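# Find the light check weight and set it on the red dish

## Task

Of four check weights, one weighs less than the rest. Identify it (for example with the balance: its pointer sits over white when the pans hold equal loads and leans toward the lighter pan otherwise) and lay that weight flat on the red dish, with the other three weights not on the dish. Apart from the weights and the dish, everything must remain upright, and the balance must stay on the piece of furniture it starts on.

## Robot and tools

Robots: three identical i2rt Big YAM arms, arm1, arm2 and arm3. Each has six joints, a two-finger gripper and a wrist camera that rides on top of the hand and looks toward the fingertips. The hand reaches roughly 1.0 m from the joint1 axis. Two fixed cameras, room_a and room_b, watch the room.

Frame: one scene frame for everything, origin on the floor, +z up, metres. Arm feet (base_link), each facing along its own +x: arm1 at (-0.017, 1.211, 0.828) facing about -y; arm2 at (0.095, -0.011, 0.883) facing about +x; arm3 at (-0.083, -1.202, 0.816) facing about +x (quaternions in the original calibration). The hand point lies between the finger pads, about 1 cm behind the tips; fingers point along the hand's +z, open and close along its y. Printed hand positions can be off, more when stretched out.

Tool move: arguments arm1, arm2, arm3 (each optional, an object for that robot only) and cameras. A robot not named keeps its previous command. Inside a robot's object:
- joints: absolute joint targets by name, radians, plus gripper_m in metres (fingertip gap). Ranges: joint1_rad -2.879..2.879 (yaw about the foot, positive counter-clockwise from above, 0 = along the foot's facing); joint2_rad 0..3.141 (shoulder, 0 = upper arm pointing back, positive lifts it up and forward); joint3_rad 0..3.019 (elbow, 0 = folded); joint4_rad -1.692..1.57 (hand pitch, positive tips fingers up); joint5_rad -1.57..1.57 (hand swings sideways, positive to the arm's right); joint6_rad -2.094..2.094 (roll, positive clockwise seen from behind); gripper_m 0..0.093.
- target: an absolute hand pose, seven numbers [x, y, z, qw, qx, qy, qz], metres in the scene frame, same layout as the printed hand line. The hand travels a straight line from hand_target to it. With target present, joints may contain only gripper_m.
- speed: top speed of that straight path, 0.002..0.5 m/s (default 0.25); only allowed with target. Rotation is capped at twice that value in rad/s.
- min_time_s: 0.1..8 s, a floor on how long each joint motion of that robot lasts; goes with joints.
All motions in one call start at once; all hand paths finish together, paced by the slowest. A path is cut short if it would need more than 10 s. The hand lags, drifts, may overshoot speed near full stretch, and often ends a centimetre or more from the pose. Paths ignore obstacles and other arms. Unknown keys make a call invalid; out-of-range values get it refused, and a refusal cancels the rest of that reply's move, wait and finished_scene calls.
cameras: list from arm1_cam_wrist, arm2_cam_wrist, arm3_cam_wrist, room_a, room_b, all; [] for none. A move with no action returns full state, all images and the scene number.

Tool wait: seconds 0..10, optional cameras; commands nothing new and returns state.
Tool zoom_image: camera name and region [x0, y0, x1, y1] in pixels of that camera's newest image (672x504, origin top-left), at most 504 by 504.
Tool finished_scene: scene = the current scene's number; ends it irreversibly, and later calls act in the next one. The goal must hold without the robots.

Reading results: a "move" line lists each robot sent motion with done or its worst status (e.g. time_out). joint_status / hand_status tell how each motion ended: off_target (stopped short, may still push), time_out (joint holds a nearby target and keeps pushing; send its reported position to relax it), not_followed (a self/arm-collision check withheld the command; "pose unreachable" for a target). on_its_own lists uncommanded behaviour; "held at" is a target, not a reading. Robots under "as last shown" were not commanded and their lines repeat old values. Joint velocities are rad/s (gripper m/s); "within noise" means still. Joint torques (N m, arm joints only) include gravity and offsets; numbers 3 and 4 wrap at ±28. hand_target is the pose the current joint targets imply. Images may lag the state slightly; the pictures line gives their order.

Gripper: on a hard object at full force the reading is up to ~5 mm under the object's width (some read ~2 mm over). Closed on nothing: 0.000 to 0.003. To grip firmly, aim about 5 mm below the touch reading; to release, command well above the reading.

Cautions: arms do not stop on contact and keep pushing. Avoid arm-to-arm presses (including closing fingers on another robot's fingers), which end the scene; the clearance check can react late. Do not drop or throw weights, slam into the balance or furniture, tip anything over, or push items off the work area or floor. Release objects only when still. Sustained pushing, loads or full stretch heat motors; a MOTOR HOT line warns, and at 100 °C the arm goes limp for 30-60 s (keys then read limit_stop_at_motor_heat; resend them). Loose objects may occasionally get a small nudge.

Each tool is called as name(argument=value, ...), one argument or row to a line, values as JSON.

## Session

move(
  cameras=["all"],
)

zoom_image(
  camera="room_b",
  region=[420, 210, 520, 310],
)

zoom_image(
  camera="room_a",
  region=[280, 200, 370, 290],
)

Scene clock: 0.00 s.
Joint torques (N m): no reading
Heat: arm1: hottest joint2_rad 35 °C; arm2: hottest joint2_rad 29 °C; arm3: hottest joint2_rad 34 °C.
Joint velocities: within noise
arm1.joint_positions: joint1_rad=+0.776 joint2_rad=+0.602 joint3_rad=+1.507 joint4_rad=-1.261 joint5_rad=+0.098 joint6_rad=+0.607 gripper_m=+0.09396
arm1.joint_status: not commanded
arm1.hand: x=-0.1701 y=+1.0660 z=+1.4453 quat_wxyz=(-0.349, -0.815, -0.066, +0.458) (m; scene frame)
arm1.hand_target: x=-0.1672 y=+1.0692 z=+1.4585 quat_wxyz=(-0.357, -0.807, -0.065, +0.467) (m; scene frame)
arm1.hand_status: not commanded
arm2.joint_positions: joint1_rad=+0.021 joint2_rad=+0.603 joint3_rad=+1.379 joint4_rad=-1.633 joint5_rad=-0.031 joint6_rad=+0.148 gripper_m=+0.09396
arm2.joint_status: not commanded
arm2.hand: x=-0.0901 y=-0.0176 z=+1.3638 quat_wxyz=(+0.028, +0.934, -0.076, -0.347) (m; scene frame)
arm2.hand_target: x=-0.0886 y=-0.0177 z=+1.3731 quat_wxyz=(+0.029, +0.930, -0.075, -0.358) (m; scene frame)
arm2.hand_status: not commanded
arm3.joint_positions: joint1_rad=+0.525 joint2_rad=+0.628 joint3_rad=+1.422 joint4_rad=-1.611 joint5_rad=-0.278 joint6_rad=-0.485 gripper_m=+0.09396
arm3.joint_status: not commanded
arm3.hand: x=-0.2389 y=-1.3139 z=+1.3216 quat_wxyz=(+0.100, +0.819, +0.423, -0.375) (m; scene frame)
arm3.hand_target: x=-0.2372 y=-1.3133 z=+1.3293 quat_wxyz=(+0.099, +0.815, +0.422, -0.384) (m; scene frame)
arm3.hand_status: not commanded
pictures: arm1_cam_wrist, arm2_cam_wrist, arm3_cam_wrist, room_a, room_b
camera_calibration:
arm1_cam_wrist: T_world_to_cam=[[-0.426578, 0.750242, -0.505142, -0.142259], [0.876534, 0.205232, -0.435395, 0.562627], [-0.22298, -0.628504, -0.74516, 1.8366], [0, 0, 0, 1]] pos_world=[-0.144322, 1.14557, 1.54166]
arm2_cam_wrist: T_world_to_cam=[[0.114776, 0.987548, -0.107587, 0.175562], [0.988832, -0.123942, -0.0827592, 0.205023], [-0.0950631, -0.0968864, -0.990745, 1.46502], [0, 0, 0, 1]] pos_world=[-0.0836141, -0.00602373, 1.48732]
arm3_cam_wrist: T_world_to_cam=[[-0.763962, 0.629021, 0.143855, 0.455582], [0.608574, 0.776494, -0.163383, 1.38403], [-0.214474, -0.0372722, -0.976018, 1.31615], [0, 0, 0, 1]] pos_world=[-0.211956, -1.3122, 1.44517]

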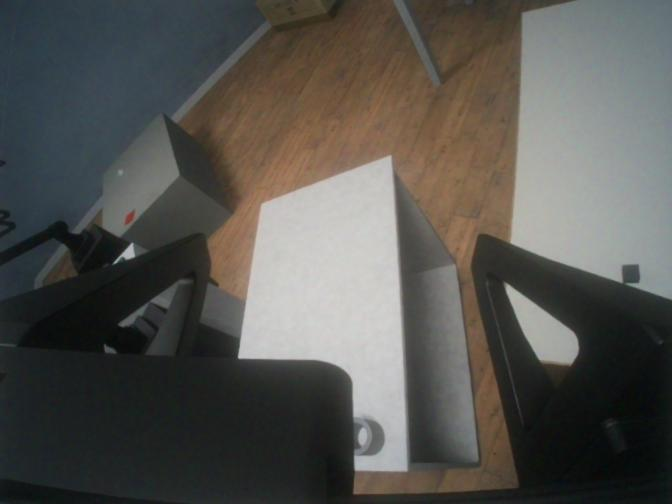

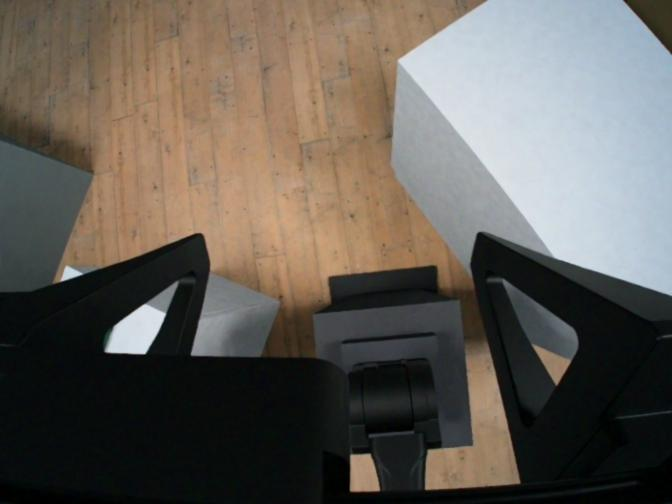

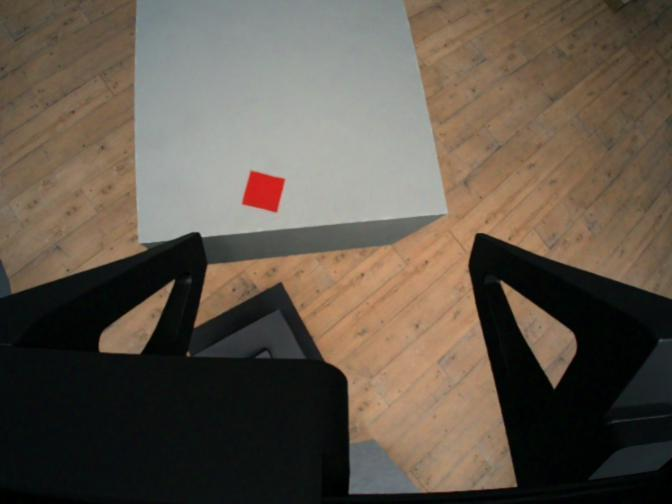

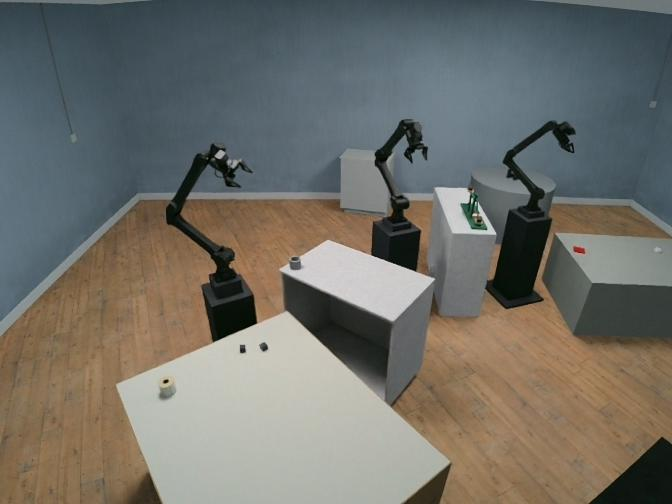

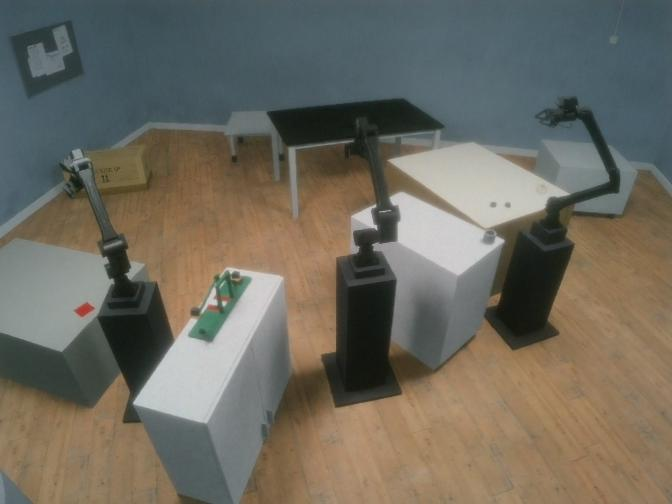

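Scaled by 5.040 from the camera's 672x504 image, which has a finer 960x720 frame.

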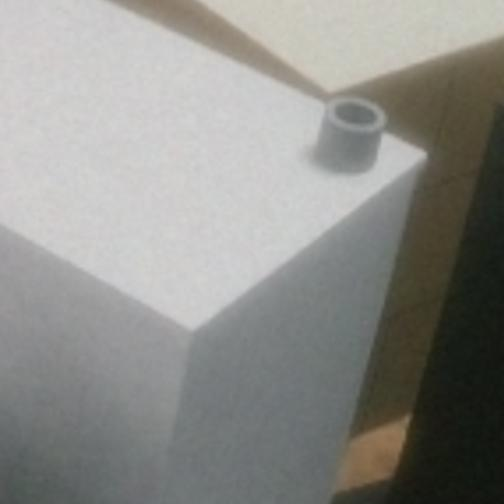

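Scaled by 5.600 from the camera's 672x504 image, which has a finer 960x720 frame.

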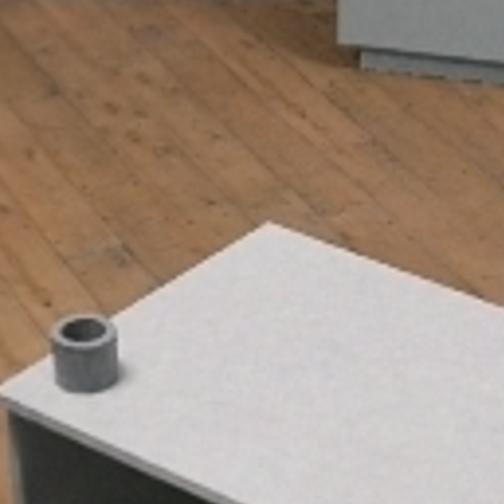

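zoom_image(
  camera="room_b",
  region=[170, 250, 270, 350],
)

zoom_image(
  camera="room_a",
  region=[430, 170, 510, 250],
)

zoom_image(
  camera="room_a",
  region=[150, 330, 290, 410],
)

Scaled by 5.040 from the camera's 672x504 image, which has a finer 960x720 frame.

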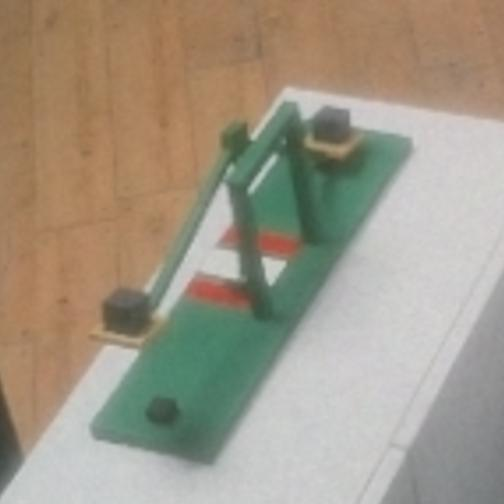

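Scaled by 6.300 from the camera's 672x504 image, which has a finer 960x720 frame.

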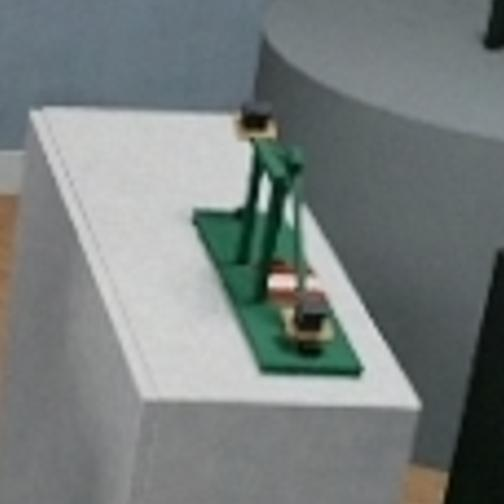

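Scaled by 3.600 from the camera's 672x504 image, which has a finer 960x720 frame.

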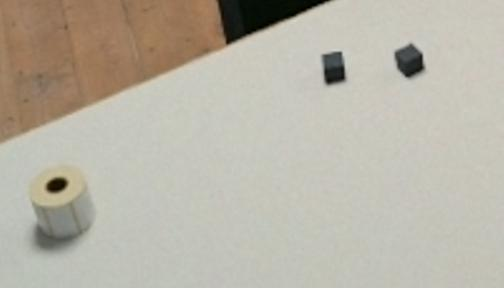

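move(
  arm3={"joints":{"joint1_rad":-2.2,"joint2_rad":0.95,"joint3_rad":1.55,"joint4_rad":-1.4,"joint5_rad":0,"joint6_rad":0,"gripper_m":0.06}},
  cameras=["arm3_cam_wrist","room_a"],
)

zoom_image(
  camera="arm3_cam_wrist",
  region=[150, 20, 500, 370],
)

Scene clock: 2.97 s.
Joint torques (N m): arm1=[-0.62 2.78 9.98 2.26 0.1 -0.15] | arm2=[1.38 2.32 10.71 1.77 -0.03 0.07] | arm3=[-1.67 -5.36 9.28 1.99 0.07 0.03]
Heat: arm1: hottest joint2_rad 35 °C; arm2: hottest joint2_rad 29 °C; arm3: hottest joint2_rad 34 °C.
move: arm3 done
Joint velocities: within noise
arm1, arm2: as last shown
arm3.joint_positions: joint1_rad=-2.193 joint2_rad=+0.962 joint3_rad=+1.530 joint4_rad=-1.408 joint5_rad=-0.001 joint6_rad=-0.008 gripper_m=+0.06010
arm3.joint_status: all done
arm3.hand: x=+0.1700 y=-0.9601 z=+1.3164 quat_wxyz=(-0.328, +0.356, -0.864, -0.139) (m; scene frame)
arm3.hand_target: x=+0.1695 y=-0.9647 z=+1.3311 quat_wxyz=(-0.345, +0.346, -0.860, -0.145) (m; scene frame)
arm3.hand_status: not commanded
pictures: arm3_cam_wrist, room_a
camera_calibration:
arm3_cam_wrist: T_world_to_cam=[[0.70015, -0.713851, -0.0143786, -0.783697], [-0.71077, -0.694934, -0.10896, -0.400501], [0.067789, 0.0865084, -0.993942, 1.5065], [0, 0, 0, 1]] pos_world=[0.161918, -0.968089, 1.44246]

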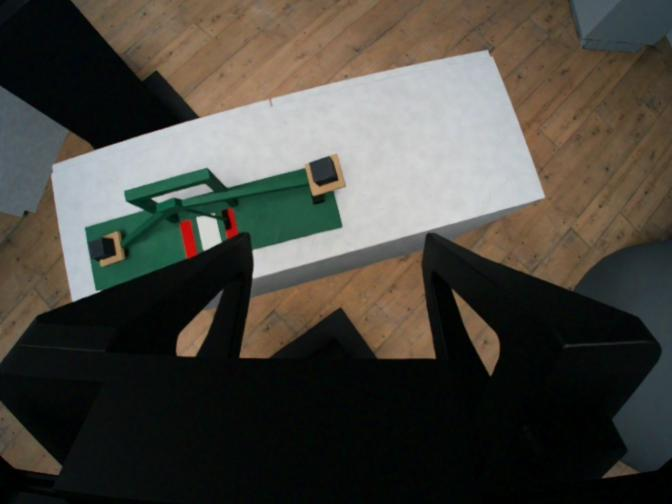

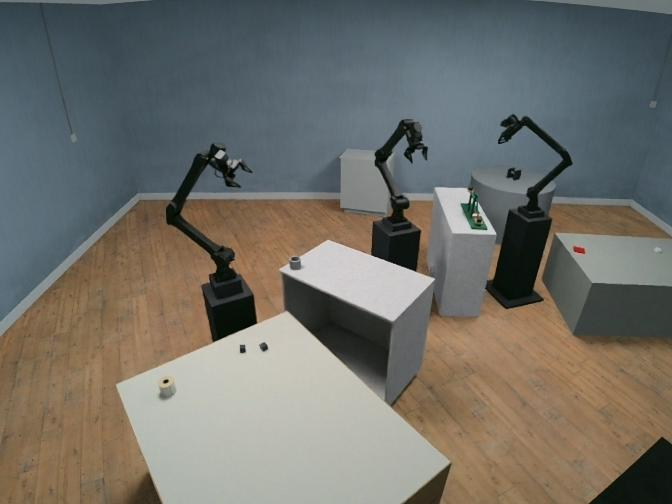

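Scaled by 1.440 from the camera's 672x504 image, which has a finer 960x720 frame.

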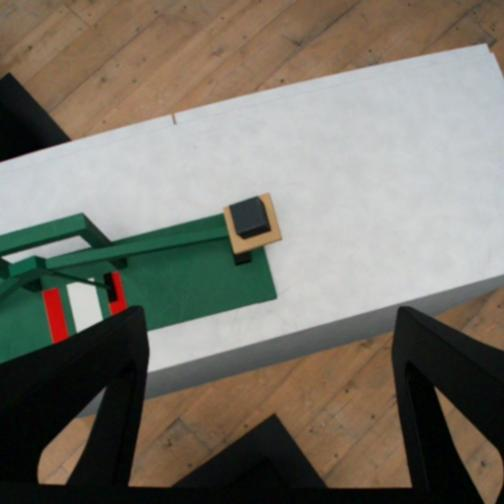

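move(
  arm3={"target":[0.268,-0.833,1.05,0,0.5,-0.866,0],"speed":0.35},
  cameras=["arm3_cam_wrist","room_a","room_b"],
)

zoom_image(
  camera="arm3_cam_wrist",
  region=[180, 70, 500, 370],
)

zoom_image(
  camera="room_b",
  region=[150, 220, 270, 340],
)

Scene clock: 5.73 s.
Joint torques (N m): arm1=[-0.5 2.61 9.94 2.06 0.09 -0.13] | arm2=[1.49 2.14 10.71 1.73 -0.03 0.08] | arm3=[-0.5 -15.56 11.33 0.14 0.13 -0.12]
Heat: arm1: hottest joint2_rad 35 °C; arm2: hottest joint2_rad 29 °C; arm3: hottest joint2_rad 34 °C.
move: arm3 off_target
Joint velocities: within noise
arm1, arm2: as last shown
arm3.joint_positions: joint1_rad=-2.157 joint2_rad=+1.658 joint3_rad=+1.576 joint4_rad=-1.513 joint5_rad=+0.008 joint6_rad=-0.219 gripper_m=+0.06010
arm3.joint_status: not commanded
arm3.hand: x=+0.2621 y=-0.8431 z=+1.0376 quat_wxyz=(+0.013, +0.493, -0.870, +0.003) (m; scene frame)
arm3.hand_target: x=+0.2676 y=-0.8334 z=+1.0500 quat_wxyz=(+0.000, +0.500, -0.866, +0.000) (m; scene frame)
arm3.hand_status: off_target (0.017 m and 1.8 deg from the pose sent, 0.311 m and 44.4 deg at the start)
pictures: arm3_cam_wrist, room_a, room_b
camera_calibration:
arm3_cam_wrist: T_world_to_cam=[[0.852304, -0.522968, -0.00911509, -0.653098], [-0.413117, -0.683759, 0.601504, -1.08978], [-0.3208, -0.508899, -0.798818, 0.610393], [0, 0, 0, 1]] pos_world=[0.302245, -0.776067, 1.13715]

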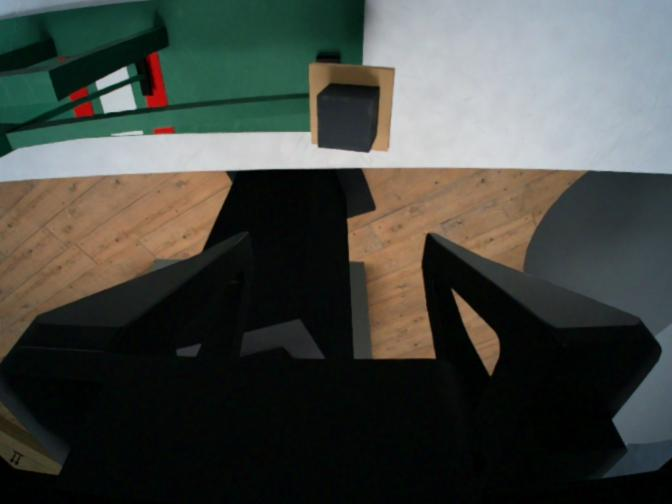

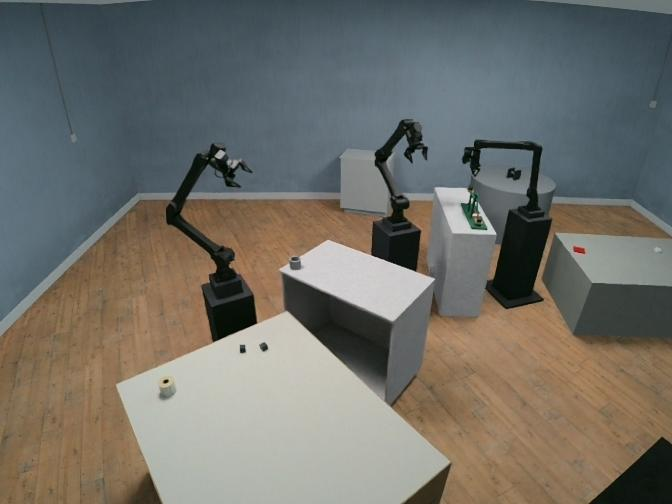

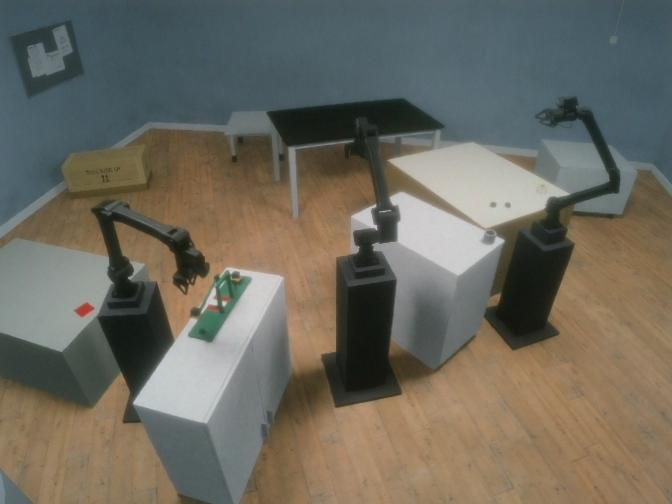

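Scaled by 1.575 from the camera's 672x504 image, which has a finer 960x720 frame.

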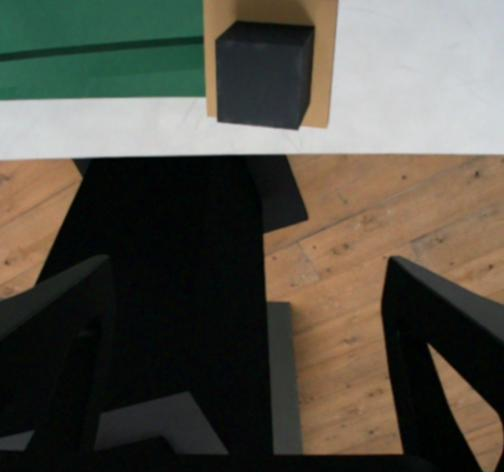

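Scaled by 4.200 from the camera's 672x504 image, which has a finer 960x720 frame.

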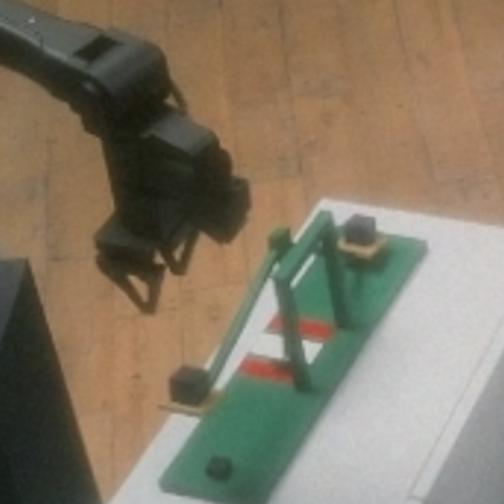

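move(
  arm3={"target":[0.274,-0.821,0.982,0,0.477,-0.879,0],"speed":0.2},
  cameras=["arm3_cam_wrist"],
)

zoom_image(
  camera="arm3_cam_wrist",
  region=[180, 70, 500, 370],
)

Scene clock: 7.43 s.
Joint torques (N m): arm1=[-0.44 2.73 9.88 1.92 0.1 -0.16] | arm2=[1.73 2.37 10.73 1.74 -0.04 0.09] | arm3=[-0.44 -15.27 8.02 0.9 0.11 0.11]
Heat: arm1: hottest joint2_rad 35 °C; arm2: hottest joint2_rad 29 °C; arm3: hottest joint2_rad 35 °C.
move: arm3 off_target
Joint velocities: within noise
arm1, arm2: as last shown
arm3.joint_positions: joint1_rad=-2.152 joint2_rad=+1.702 joint3_rad=+1.516 joint4_rad=-1.369 joint5_rad=+0.008 joint6_rad=-0.179 gripper_m=+0.06010
arm3.joint_status: not commanded
arm3.hand: x=+0.2741 y=-0.8262 z=+0.9937 quat_wxyz=(-0.006, +0.478, -0.879, -0.003) (m; scene frame)
arm3.hand_target: x=+0.2738 y=-0.8214 z=+0.9821 quat_wxyz=(+0.000, +0.477, -0.879, +0.000) (m; scene frame)
arm3.hand_status: off_target (0.013 m and 0.8 deg from the pose sent, 0.061 m and 2.6 deg at the start)
pictures: arm3_cam_wrist
camera_calibration:
arm3_cam_wrist: T_world_to_cam=[[0.833107, -0.553112, -0.000956518, -0.682583], [-0.454214, -0.685129, 0.569463, -1.00488], [-0.315632, -0.473989, -0.822016, 0.638229], [0, 0, 0, 1]] pos_world=[0.313681, -0.763501, 1.09622]

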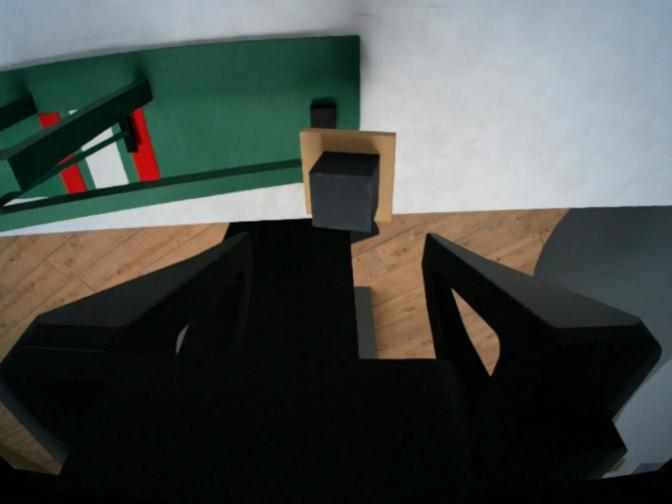

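Scaled by 1.575 from the camera's 672x504 image, which has a finer 960x720 frame.

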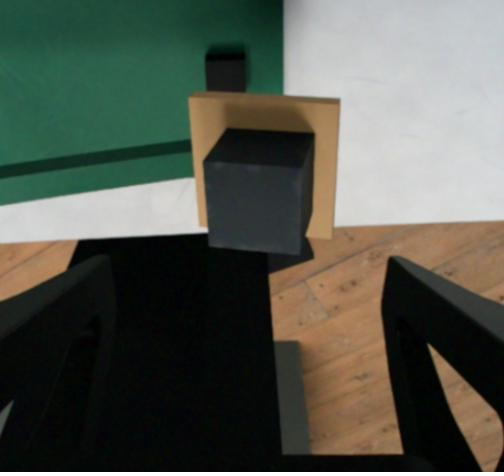

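move(
  arm3={"target":[0.274,-0.823,0.938,0,0.4617,-0.887,0],"speed":0.12},
  cameras=["arm3_cam_wrist"],
)

zoom_image(
  camera="arm3_cam_wrist",
  region=[180, 70, 500, 370],
)

Scene clock: 8.87 s.
Joint torques (N m): arm1=[-0.79 2.67 9.98 2 0.08 -0.15] | arm2=[1.61 2.32 10.7 1.83 -0.04 0.09] | arm3=[-0.56 -14.92 7.62 0.94 0.12 0.07]
Heat: arm1: hottest joint2_rad 35 °C; arm2: hottest joint2_rad 29 °C; arm3: hottest joint2_rad 35 °C.
move: arm3 off_target
Joint velocities: within noise
arm1, arm2: as last shown
arm3.joint_positions: joint1_rad=-2.152 joint2_rad=+1.722 joint3_rad=+1.435 joint4_rad=-1.259 joint5_rad=+0.008 joint6_rad=-0.148 gripper_m=+0.06010
arm3.joint_status: not commanded
arm3.hand: x=+0.2742 y=-0.8254 z=+0.9537 quat_wxyz=(-0.010, +0.464, -0.886, -0.005) (m; scene frame)
arm3.hand_target: x=+0.2738 y=-0.8234 z=+0.9381 quat_wxyz=(+0.000, +0.462, -0.887, +0.000) (m; scene frame)
arm3.hand_status: off_target (0.016 m and 1.4 deg from the pose sent, 0.056 m and 2.2 deg at the start)
pictures: arm3_cam_wrist
camera_calibration:
arm3_cam_wrist: T_world_to_cam=[[0.815349, -0.57897, -0.000174018, -0.699518], [-0.478805, -0.674459, 0.562005, -0.958844], [-0.325501, -0.458147, -0.827134, 0.626455], [0, 0, 0, 1]] pos_world=[0.315163, -0.764693, 1.05692]

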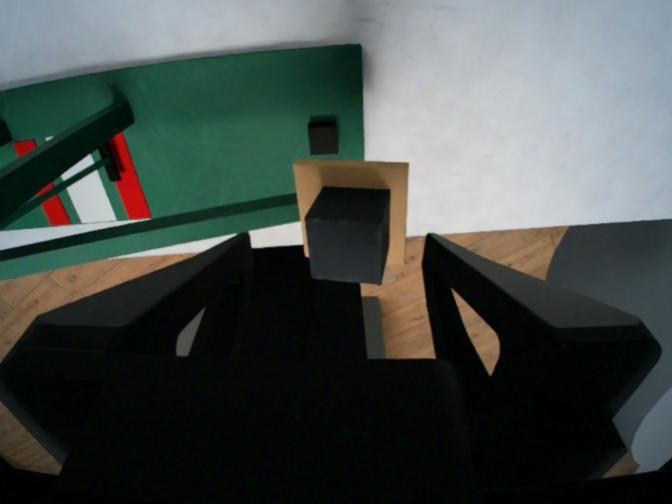

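Scaled by 1.575 from the camera's 672x504 image, which has a finer 960x720 frame.

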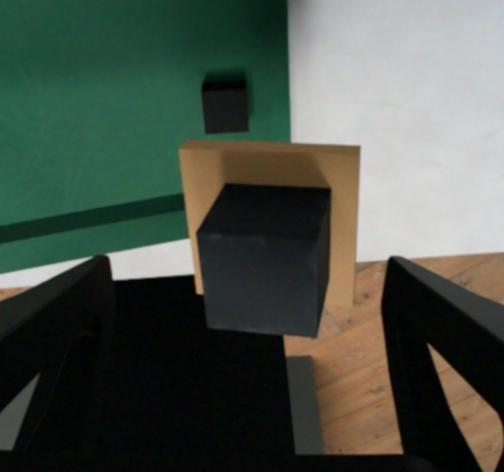

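move(
  arm3={"target":[0.274,-0.829,0.914,0,0.4617,-0.887,0],"speed":0.1},
  cameras=["arm3_cam_wrist"],
)

zoom_image(
  camera="arm3_cam_wrist",
  region=[180, 70, 500, 370],
)

Scene clock: 10.13 s.
Joint torques (N m): arm1=[-0.15 2.9 9.91 2.06 0.11 -0.14] | arm2=[1.2 2.49 10.69 1.77 -0.02 0.08] | arm3=[-1.38 -14.74 7.38 0.9 0.12 -0.05]
Heat: arm1: hottest joint2_rad 35 °C; arm2: hottest joint3_rad 30 °C; arm3: hottest joint2_rad 35 °C.
move: arm3 off_target
Joint velocities: within noise
arm1, arm2: as last shown
arm3.joint_positions: joint1_rad=-2.152 joint2_rad=+1.730 joint3_rad=+1.385 joint4_rad=-1.196 joint5_rad=+0.008 joint6_rad=-0.148 gripper_m=+0.06010
arm3.joint_status: not commanded
arm3.hand: x=+0.2719 y=-0.8275 z=+0.9317 quat_wxyz=(-0.012, +0.464, -0.886, -0.006) (m; scene frame)
arm3.hand_target: x=+0.2736 y=-0.8295 z=+0.9143 quat_wxyz=(+0.000, +0.462, -0.887, +0.000) (m; scene frame)
arm3.hand_status: off_target (0.018 m and 1.6 deg from the pose sent, 0.040 m and 1.4 deg at the start)
pictures: arm3_cam_wrist
camera_calibration:
arm3_cam_wrist: T_world_to_cam=[[0.815362, -0.578951, 0.000426347, -0.699459], [-0.480423, -0.676189, 0.558536, -0.946871], [-0.323076, -0.455614, -0.82948, 0.610205], [0, 0, 0, 1]] pos_world=[0.312558, -0.767199, 1.03531]

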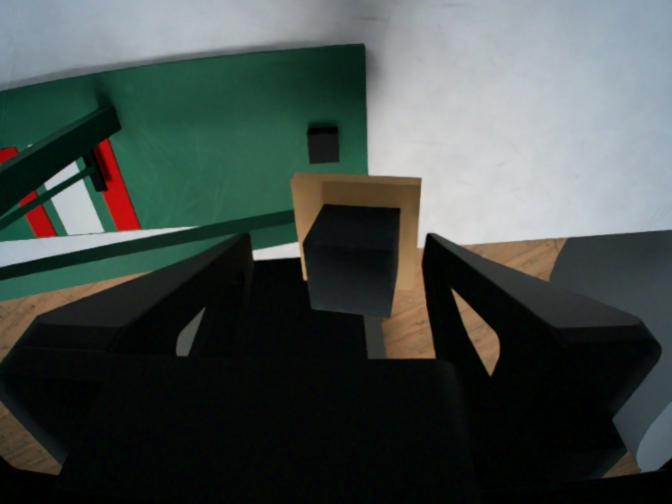

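Scaled by 1.575 from the camera's 672x504 image, which has a finer 960x720 frame.

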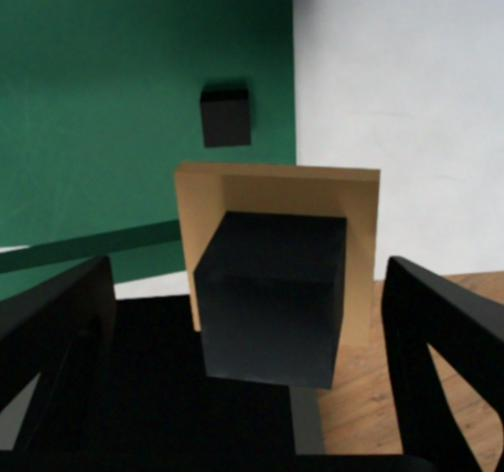

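move(
  arm3={"target":[0.272,-0.834,0.902,0,0.4617,-0.887,0],"speed":0.08},
  cameras=["arm3_cam_wrist","room_b"],
)

zoom_image(
  camera="arm3_cam_wrist",
  region=[180, 70, 500, 370],
)

zoom_image(
  camera="room_b",
  region=[160, 260, 230, 330],
)

Scene clock: 11.73 s.
Joint torques (N m): arm1=[-0.5 2.84 9.91 2.06 0.09 -0.13] | arm2=[1.61 2.43 10.73 1.83 -0.03 0.09] | arm3=[-1.55 -14.39 7.24 0.79 0.11 -0.08]
Heat: arm1: hottest joint2_rad 35 °C; arm2: hottest joint3_rad 30 °C; arm3: hottest joint2_rad 35 °C.
move: arm3 off_target
Joint velocities: within noise
arm1, arm2: as last shown
arm3.joint_positions: joint1_rad=-2.153 joint2_rad=+1.730 joint3_rad=+1.352 joint4_rad=-1.162 joint5_rad=+0.008 joint6_rad=-0.148 gripper_m=+0.06010
arm3.joint_status: not commanded
arm3.hand: x=+0.2693 y=-0.8307 z=+0.9200 quat_wxyz=(-0.013, +0.463, -0.886, -0.006) (m; scene frame)
arm3.hand_target: x=+0.2716 y=-0.8344 z=+0.9024 quat_wxyz=(+0.000, +0.462, -0.887, +0.000) (m; scene frame)
arm3.hand_status: off_target (0.019 m and 1.6 deg from the pose sent, 0.030 m and 1.6 deg at the start)
pictures: arm3_cam_wrist, room_b
camera_calibration:
arm3_cam_wrist: T_world_to_cam=[[0.814909, -0.579589, 0.00062388, -0.699716], [-0.481396, -0.676249, 0.557625, -0.942733], [-0.322771, -0.454714, -0.830093, 0.599432], [0, 0, 0, 1]] pos_world=[0.309856, -0.7705, 1.02371]

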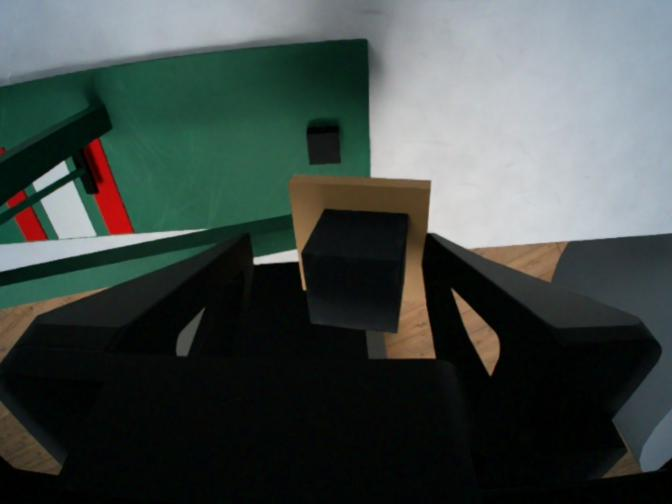

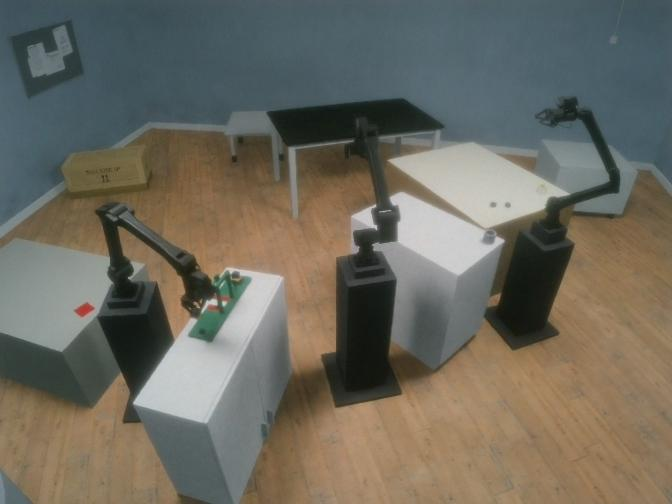

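Scaled by 1.575 from the camera's 672x504 image, which has a finer 960x720 frame.

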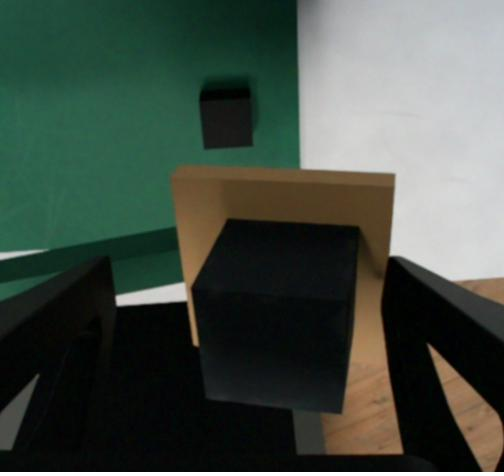

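Scaled by 7.200 from the camera's 672x504 image, which has a finer 960x720 frame.

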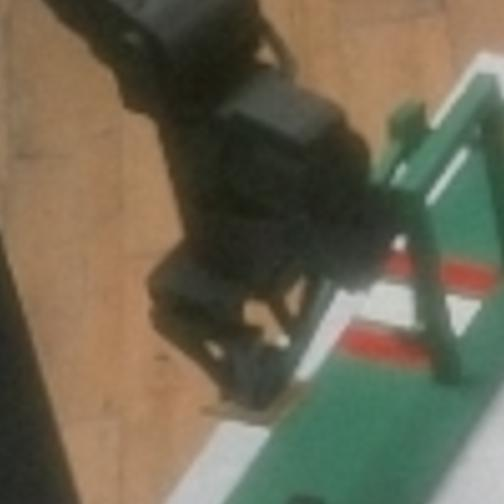

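move(
  arm3={"target":[0.274,-0.841,0.897,0,0.4617,-0.887,0],"speed":0.08},
  cameras=["arm3_cam_wrist"],
)

zoom_image(
  camera="arm3_cam_wrist",
  region=[180, 70, 500, 370],
)

Scene clock: 13.17 s.
Joint torques (N m): arm1=[0.03 3.02 9.96 2.17 0.08 -0.14] | arm2=[1.61 2.14 10.78 1.81 -0.05 0.08] | arm3=[-1.55 -14.68 7.15 0.95 0.11 -0.11]
Heat: arm1: hottest joint2_rad 35 °C; arm2: hottest joint3_rad 30 °C; arm3: hottest joint2_rad 35 °C.
move: arm3 off_target
Joint velocities: within noise
arm1, arm2: as last shown
arm3.joint_positions: joint1_rad=-2.167 joint2_rad=+1.730 joint3_rad=+1.334 joint4_rad=-1.146 joint5_rad=+0.008 joint6_rad=-0.154 gripper_m=+0.06010
arm3.joint_status: not commanded
arm3.hand: x=+0.2722 y=-0.8380 z=+0.9135 quat_wxyz=(-0.012, +0.460, -0.888, -0.005) (m; scene frame)
arm3.hand_target: x=+0.2738 y=-0.8413 z=+0.8974 quat_wxyz=(+0.000, +0.462, -0.887, +0.000) (m; scene frame)
arm3.hand_status: off_target (0.017 m and 1.5 deg from the pose sent, 0.026 m and 1.6 deg at the start)
pictures: arm3_cam_wrist
camera_calibration:
arm3_cam_wrist: T_world_to_cam=[[0.810664, -0.585512, 0.00049952, -0.709999], [-0.485493, -0.671707, 0.55956, -0.939405], [-0.327293, -0.453857, -0.82879, 0.592316], [0, 0, 0, 1]] pos_world=[0.313357, -0.777891, 1.01691]

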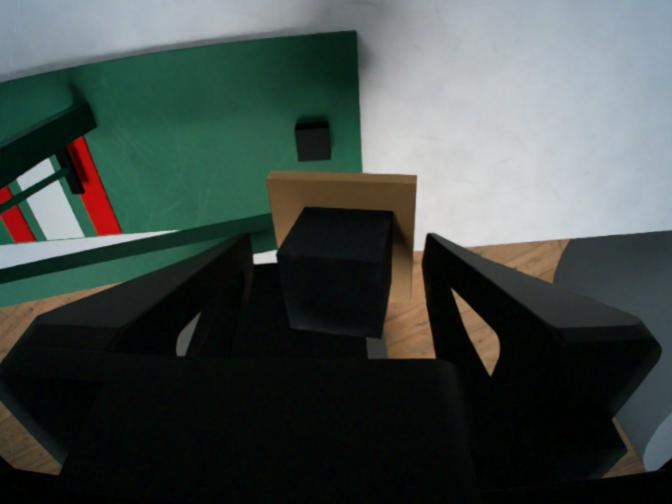

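Scaled by 1.575 from the camera's 672x504 image, which has a finer 960x720 frame.

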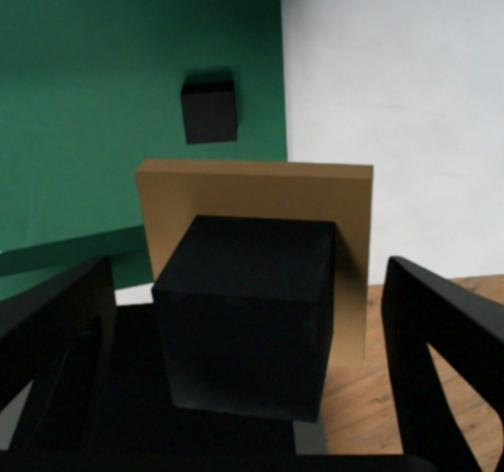

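move(
  arm3={"joints":{"gripper_m":0.024},"min_time_s":1},
)

move(
  arm3={"target":[0.265,-0.842,1.03,0,0.4617,-0.887,0],"speed":0.2},
  cameras=["arm3_cam_wrist"],
)

Scene clock: 13.87 s.
Joint torques (N m): arm1=[-0.5 3.19 9.95 2.1 0.11 -0.13] | arm2=[1.55 2.2 10.74 1.74 -0.01 0.09] | arm3=[-1.44 -14.68 7.19 0.91 0.05 -0.13]
Heat: arm1: hottest joint2_rad 35 °C; arm2: hottest joint3_rad 31 °C; arm3: hottest joint2_rad 35 °C.
move: arm3 off_target
Joint velocities: within noise
arm1.joint_positions: joint1_rad=+0.776 joint2_rad=+0.602 joint3_rad=+1.507 joint4_rad=-1.261 joint5_rad=+0.098 joint6_rad=+0.607 gripper_m=+0.09396
arm1.joint_status: not commanded
arm1.hand: x=-0.1701 y=+1.0660 z=+1.4453 quat_wxyz=(-0.349, -0.815, -0.066, +0.458) (m; scene frame)
arm1.hand_target: x=-0.1672 y=+1.0692 z=+1.4585 quat_wxyz=(-0.357, -0.807, -0.065, +0.467) (m; scene frame)
arm1.hand_status: not commanded
arm2.joint_positions: joint1_rad=+0.021 joint2_rad=+0.603 joint3_rad=+1.379 joint4_rad=-1.633 joint5_rad=-0.031 joint6_rad=+0.148 gripper_m=+0.09396
arm2.joint_status: not commanded
arm2.hand: x=-0.0901 y=-0.0176 z=+1.3638 quat_wxyz=(+0.028, +0.934, -0.076, -0.347) (m; scene frame)
arm2.hand_target: x=-0.0886 y=-0.0177 z=+1.3731 quat_wxyz=(+0.029, +0.930, -0.075, -0.358) (m; scene frame)
arm2.hand_status: not commanded
arm3.joint_positions: joint1_rad=-2.167 joint2_rad=+1.730 joint3_rad=+1.334 joint4_rad=-1.146 joint5_rad=+0.010 joint6_rad=-0.155 gripper_m=+0.03358
arm3.joint_status: gripper_m off_target (ended at +0.03361, target +0.02400)
arm3.hand: x=+0.2724 y=-0.8381 z=+0.9135 quat_wxyz=(-0.012, +0.461, -0.888, -0.005) (m; scene frame)
arm3.hand_target: x=+0.2737 y=-0.8413 z=+0.8974 quat_wxyz=(+0.000, +0.462, -0.887, +0.000) (m; scene frame)
arm3.hand_status: not commanded
pictures: none

Scene clock: 15.37 s.
Joint torques (N m): arm1=[-0.32 3.02 9.85 2.15 0.08 -0.13] | arm2=[1.38 2.2 10.76 1.74 -0.04 0.09] | arm3=[-0.21 -15.56 11.37 0.12 0.05 0.01]
Heat: arm1: hottest joint2_rad 35 °C; arm2: hottest joint3_rad 31 °C; arm3: hottest joint2_rad 35 °C.
move: arm3 off_target
Joint velocities: within noise
arm1, arm2: as last shown
arm3.joint_positions: joint1_rad=-2.167 joint2_rad=+1.643 joint3_rad=+1.498 joint4_rad=-1.455 joint5_rad=+0.010 joint6_rad=-0.155 gripper_m=+0.03358
arm3.joint_status: not commanded
arm3.hand: x=+0.2590 y=-0.8536 z=+1.0153 quat_wxyz=(+0.015, +0.461, -0.887, +0.005) (m; scene frame)
arm3.hand_target: x=+0.2646 y=-0.8425 z=+1.0300 quat_wxyz=(+0.000, +0.462, -0.887, +0.000) (m; scene frame)
arm3.hand_status: off_target (0.020 m and 1.8 deg from the pose sent, 0.117 m and 1.5 deg at the start)
pictures: arm3_cam_wrist
camera_calibration:
arm3_cam_wrist: T_world_to_cam=[[0.811364, -0.584507, -0.0062483, -0.700959], [-0.461832, -0.647555, 0.606122, -1.04607], [-0.358329, -0.4889, -0.795347, 0.609524], [0, 0, 0, 1]] pos_world=[0.304037, -0.789105, 1.11445]

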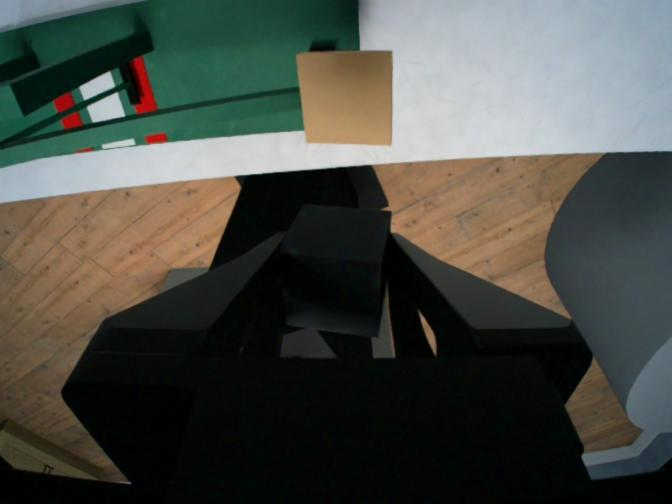

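move(
  arm3={"joints":{"joint2_rad":1.15,"joint3_rad":1.5,"joint4_rad":-1.6},"min_time_s":1},
)

move(
  arm3={"joints":{"joint1_rad":1.11},"min_time_s":2.5},
)

move(
  arm3={"target":[-0.369,-1.592,0.65,0,0.854,0.521,0],"speed":0.35},
  cameras=["arm3_cam_wrist","room_a","room_b"],
)

zoom_image(
  camera="room_b",
  region=[40, 240, 140, 340],
)

zoom_image(
  camera="room_a",
  region=[530, 180, 640, 290],
)

Scene clock: 17.80 s.
Joint torques (N m): arm1=[-0.15 2.84 9.94 2.11 0.09 -0.17] | arm2=[1.38 2.37 10.76 1.8 -0.04 0.08] | arm3=[-0.38 -8.06 8.27 0.92 0.04 0.02]
Heat: arm1: hottest joint3_rad 36 °C; arm2: hottest joint3_rad 31 °C; arm3: hottest joint2_rad 35 °C.
move: arm3 done
Joint velocities: within noise
arm1, arm2: as last shown
arm3.joint_positions: joint1_rad=-2.167 joint2_rad=+1.145 joint3_rad=+1.498 joint4_rad=-1.594 joint5_rad=+0.010 joint6_rad=-0.155 gripper_m=+0.03358
arm3.joint_status: all done
arm3.hand: x=+0.1763 y=-0.9421 z=+1.2163 quat_wxyz=(-0.154, +0.453, -0.876, -0.052) (m; scene frame)
arm3.hand_target: x=+0.1743 y=-0.9402 z=+1.2151 quat_wxyz=(-0.150, +0.454, -0.877, -0.052) (m; scene frame)
arm3.hand_status: not commanded
pictures: none

Scene clock: 20.77 s.
Joint torques (N m): arm1=[-0.26 3.08 9.96 2.17 0.11 -0.16] | arm2=[1.44 2.32 10.71 1.72 -0.02 0.09] | arm3=[-0.67 -7.59 8.29 0.91 0.06 0.03]
Heat: arm1: hottest joint3_rad 36 °C; arm2: hottest joint3_rad 32 °C; arm3: hottest joint2_rad 35 °C.
move: arm3 done
Joint velocities: within noise
arm1, arm2: as last shown
arm3.joint_positions: joint1_rad=+1.104 joint2_rad=+1.145 joint3_rad=+1.498 joint4_rad=-1.594 joint5_rad=+0.010 joint6_rad=-0.155 gripper_m=+0.03358
arm3.joint_status: all done
arm3.hand: x=-0.2994 y=-1.4964 z=+1.2175 quat_wxyz=(+0.053, +0.844, +0.510, -0.156) (m; scene frame)
arm3.hand_target: x=-0.2978 y=-1.4977 z=+1.2163 quat_wxyz=(+0.052, +0.845, +0.511, -0.152) (m; scene frame)
arm3.hand_status: not commanded
pictures: none

Scene clock: 23.37 s.
Joint torques (N m): arm1=[-0.38 3.08 9.99 2.03 0.07 -0.16] | arm2=[1.67 2.26 10.73 1.76 -0.03 0.08] | arm3=[-0.73 -16.62 6.26 0.83 -0.09 -0.05]
Heat: arm1: hottest joint3_rad 37 °C; arm2: hottest joint3_rad 32 °C; arm3: hottest joint2_rad 35 °C.
move: arm3 off_target
Joint velocities: within noise
arm1, arm2: as last shown
arm3.joint_positions: joint1_rad=+1.104 joint2_rad=+2.136 joint3_rad=+1.097 joint4_rad=-0.548 joint5_rad=-0.008 joint6_rad=-0.155 gripper_m=+0.03358
arm3.joint_status: not commanded
arm3.hand: x=-0.3652 y=-1.5799 z=+0.6534 quat_wxyz=(-0.004, +0.856, +0.517, +0.007) (m; scene frame)
arm3.hand_target: x=-0.3689 y=-1.5918 z=+0.6503 quat_wxyz=(+0.000, +0.854, +0.521, +0.000) (m; scene frame)
arm3.hand_status: off_target (0.013 m and 1.0 deg from the pose sent, 0.580 m and 19.0 deg at the start)
pictures: arm3_cam_wrist, room_a, room_b
camera_calibration:
arm3_cam_wrist: T_world_to_cam=[[-0.879917, 0.475127, -0.000319981, 0.431272], [0.382182, 0.708187, 0.59364, 0.87306], [0.282281, 0.522232, -0.804731, 1.58051], [0, 0, 0, 1]] pos_world=[-0.40033, -1.64859, 0.753737]

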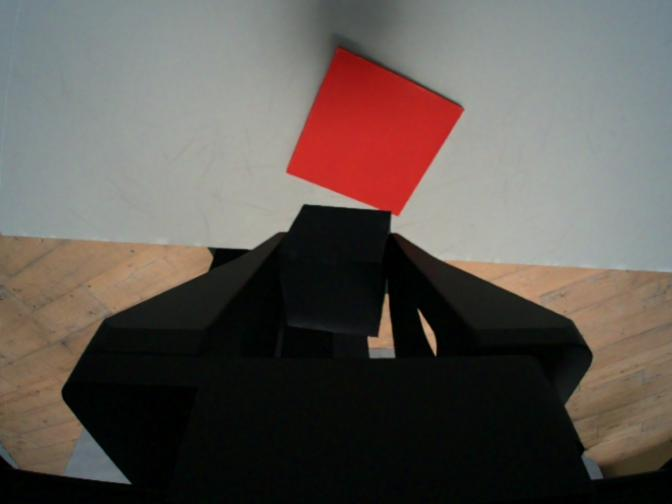

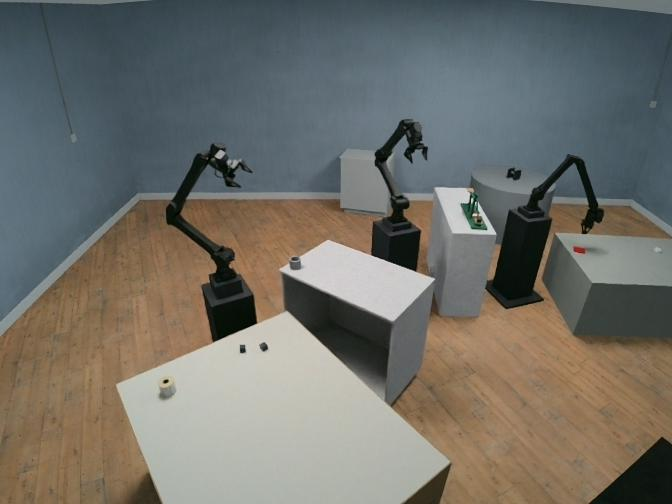

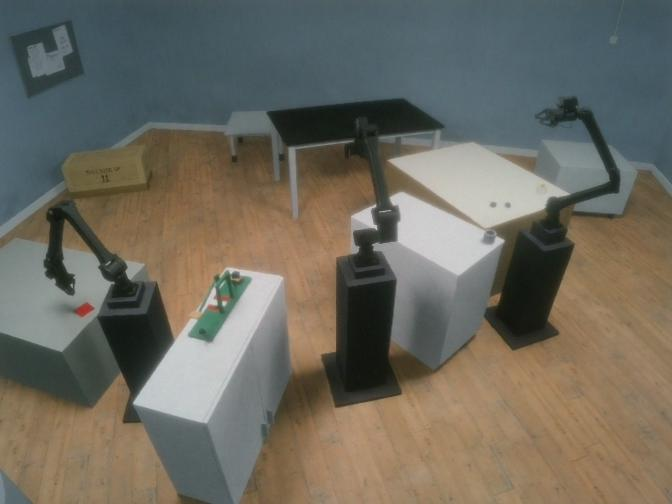

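Scaled by 5.040 from the camera's 672x504 image, which has a finer 960x720 frame.

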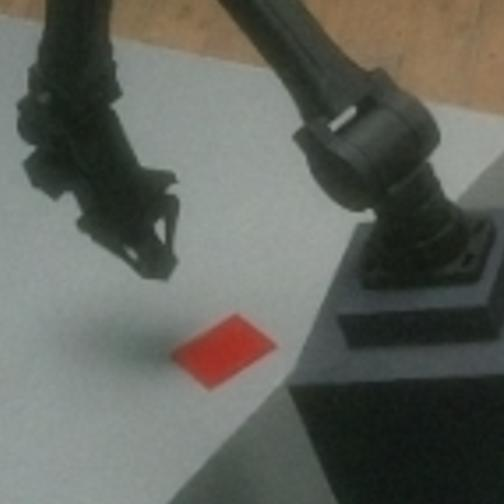

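Scaled by 4.582 from the camera's 672x504 image, which has a finer 960x720 frame.

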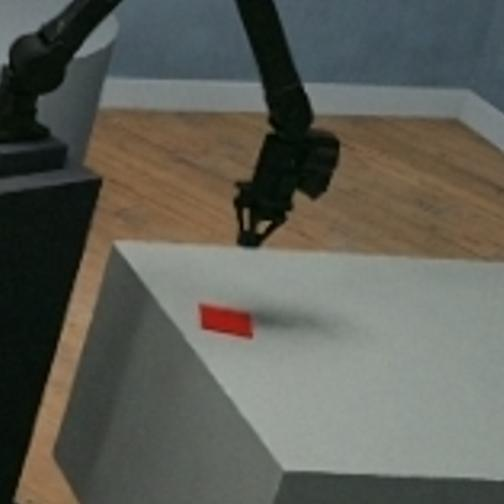

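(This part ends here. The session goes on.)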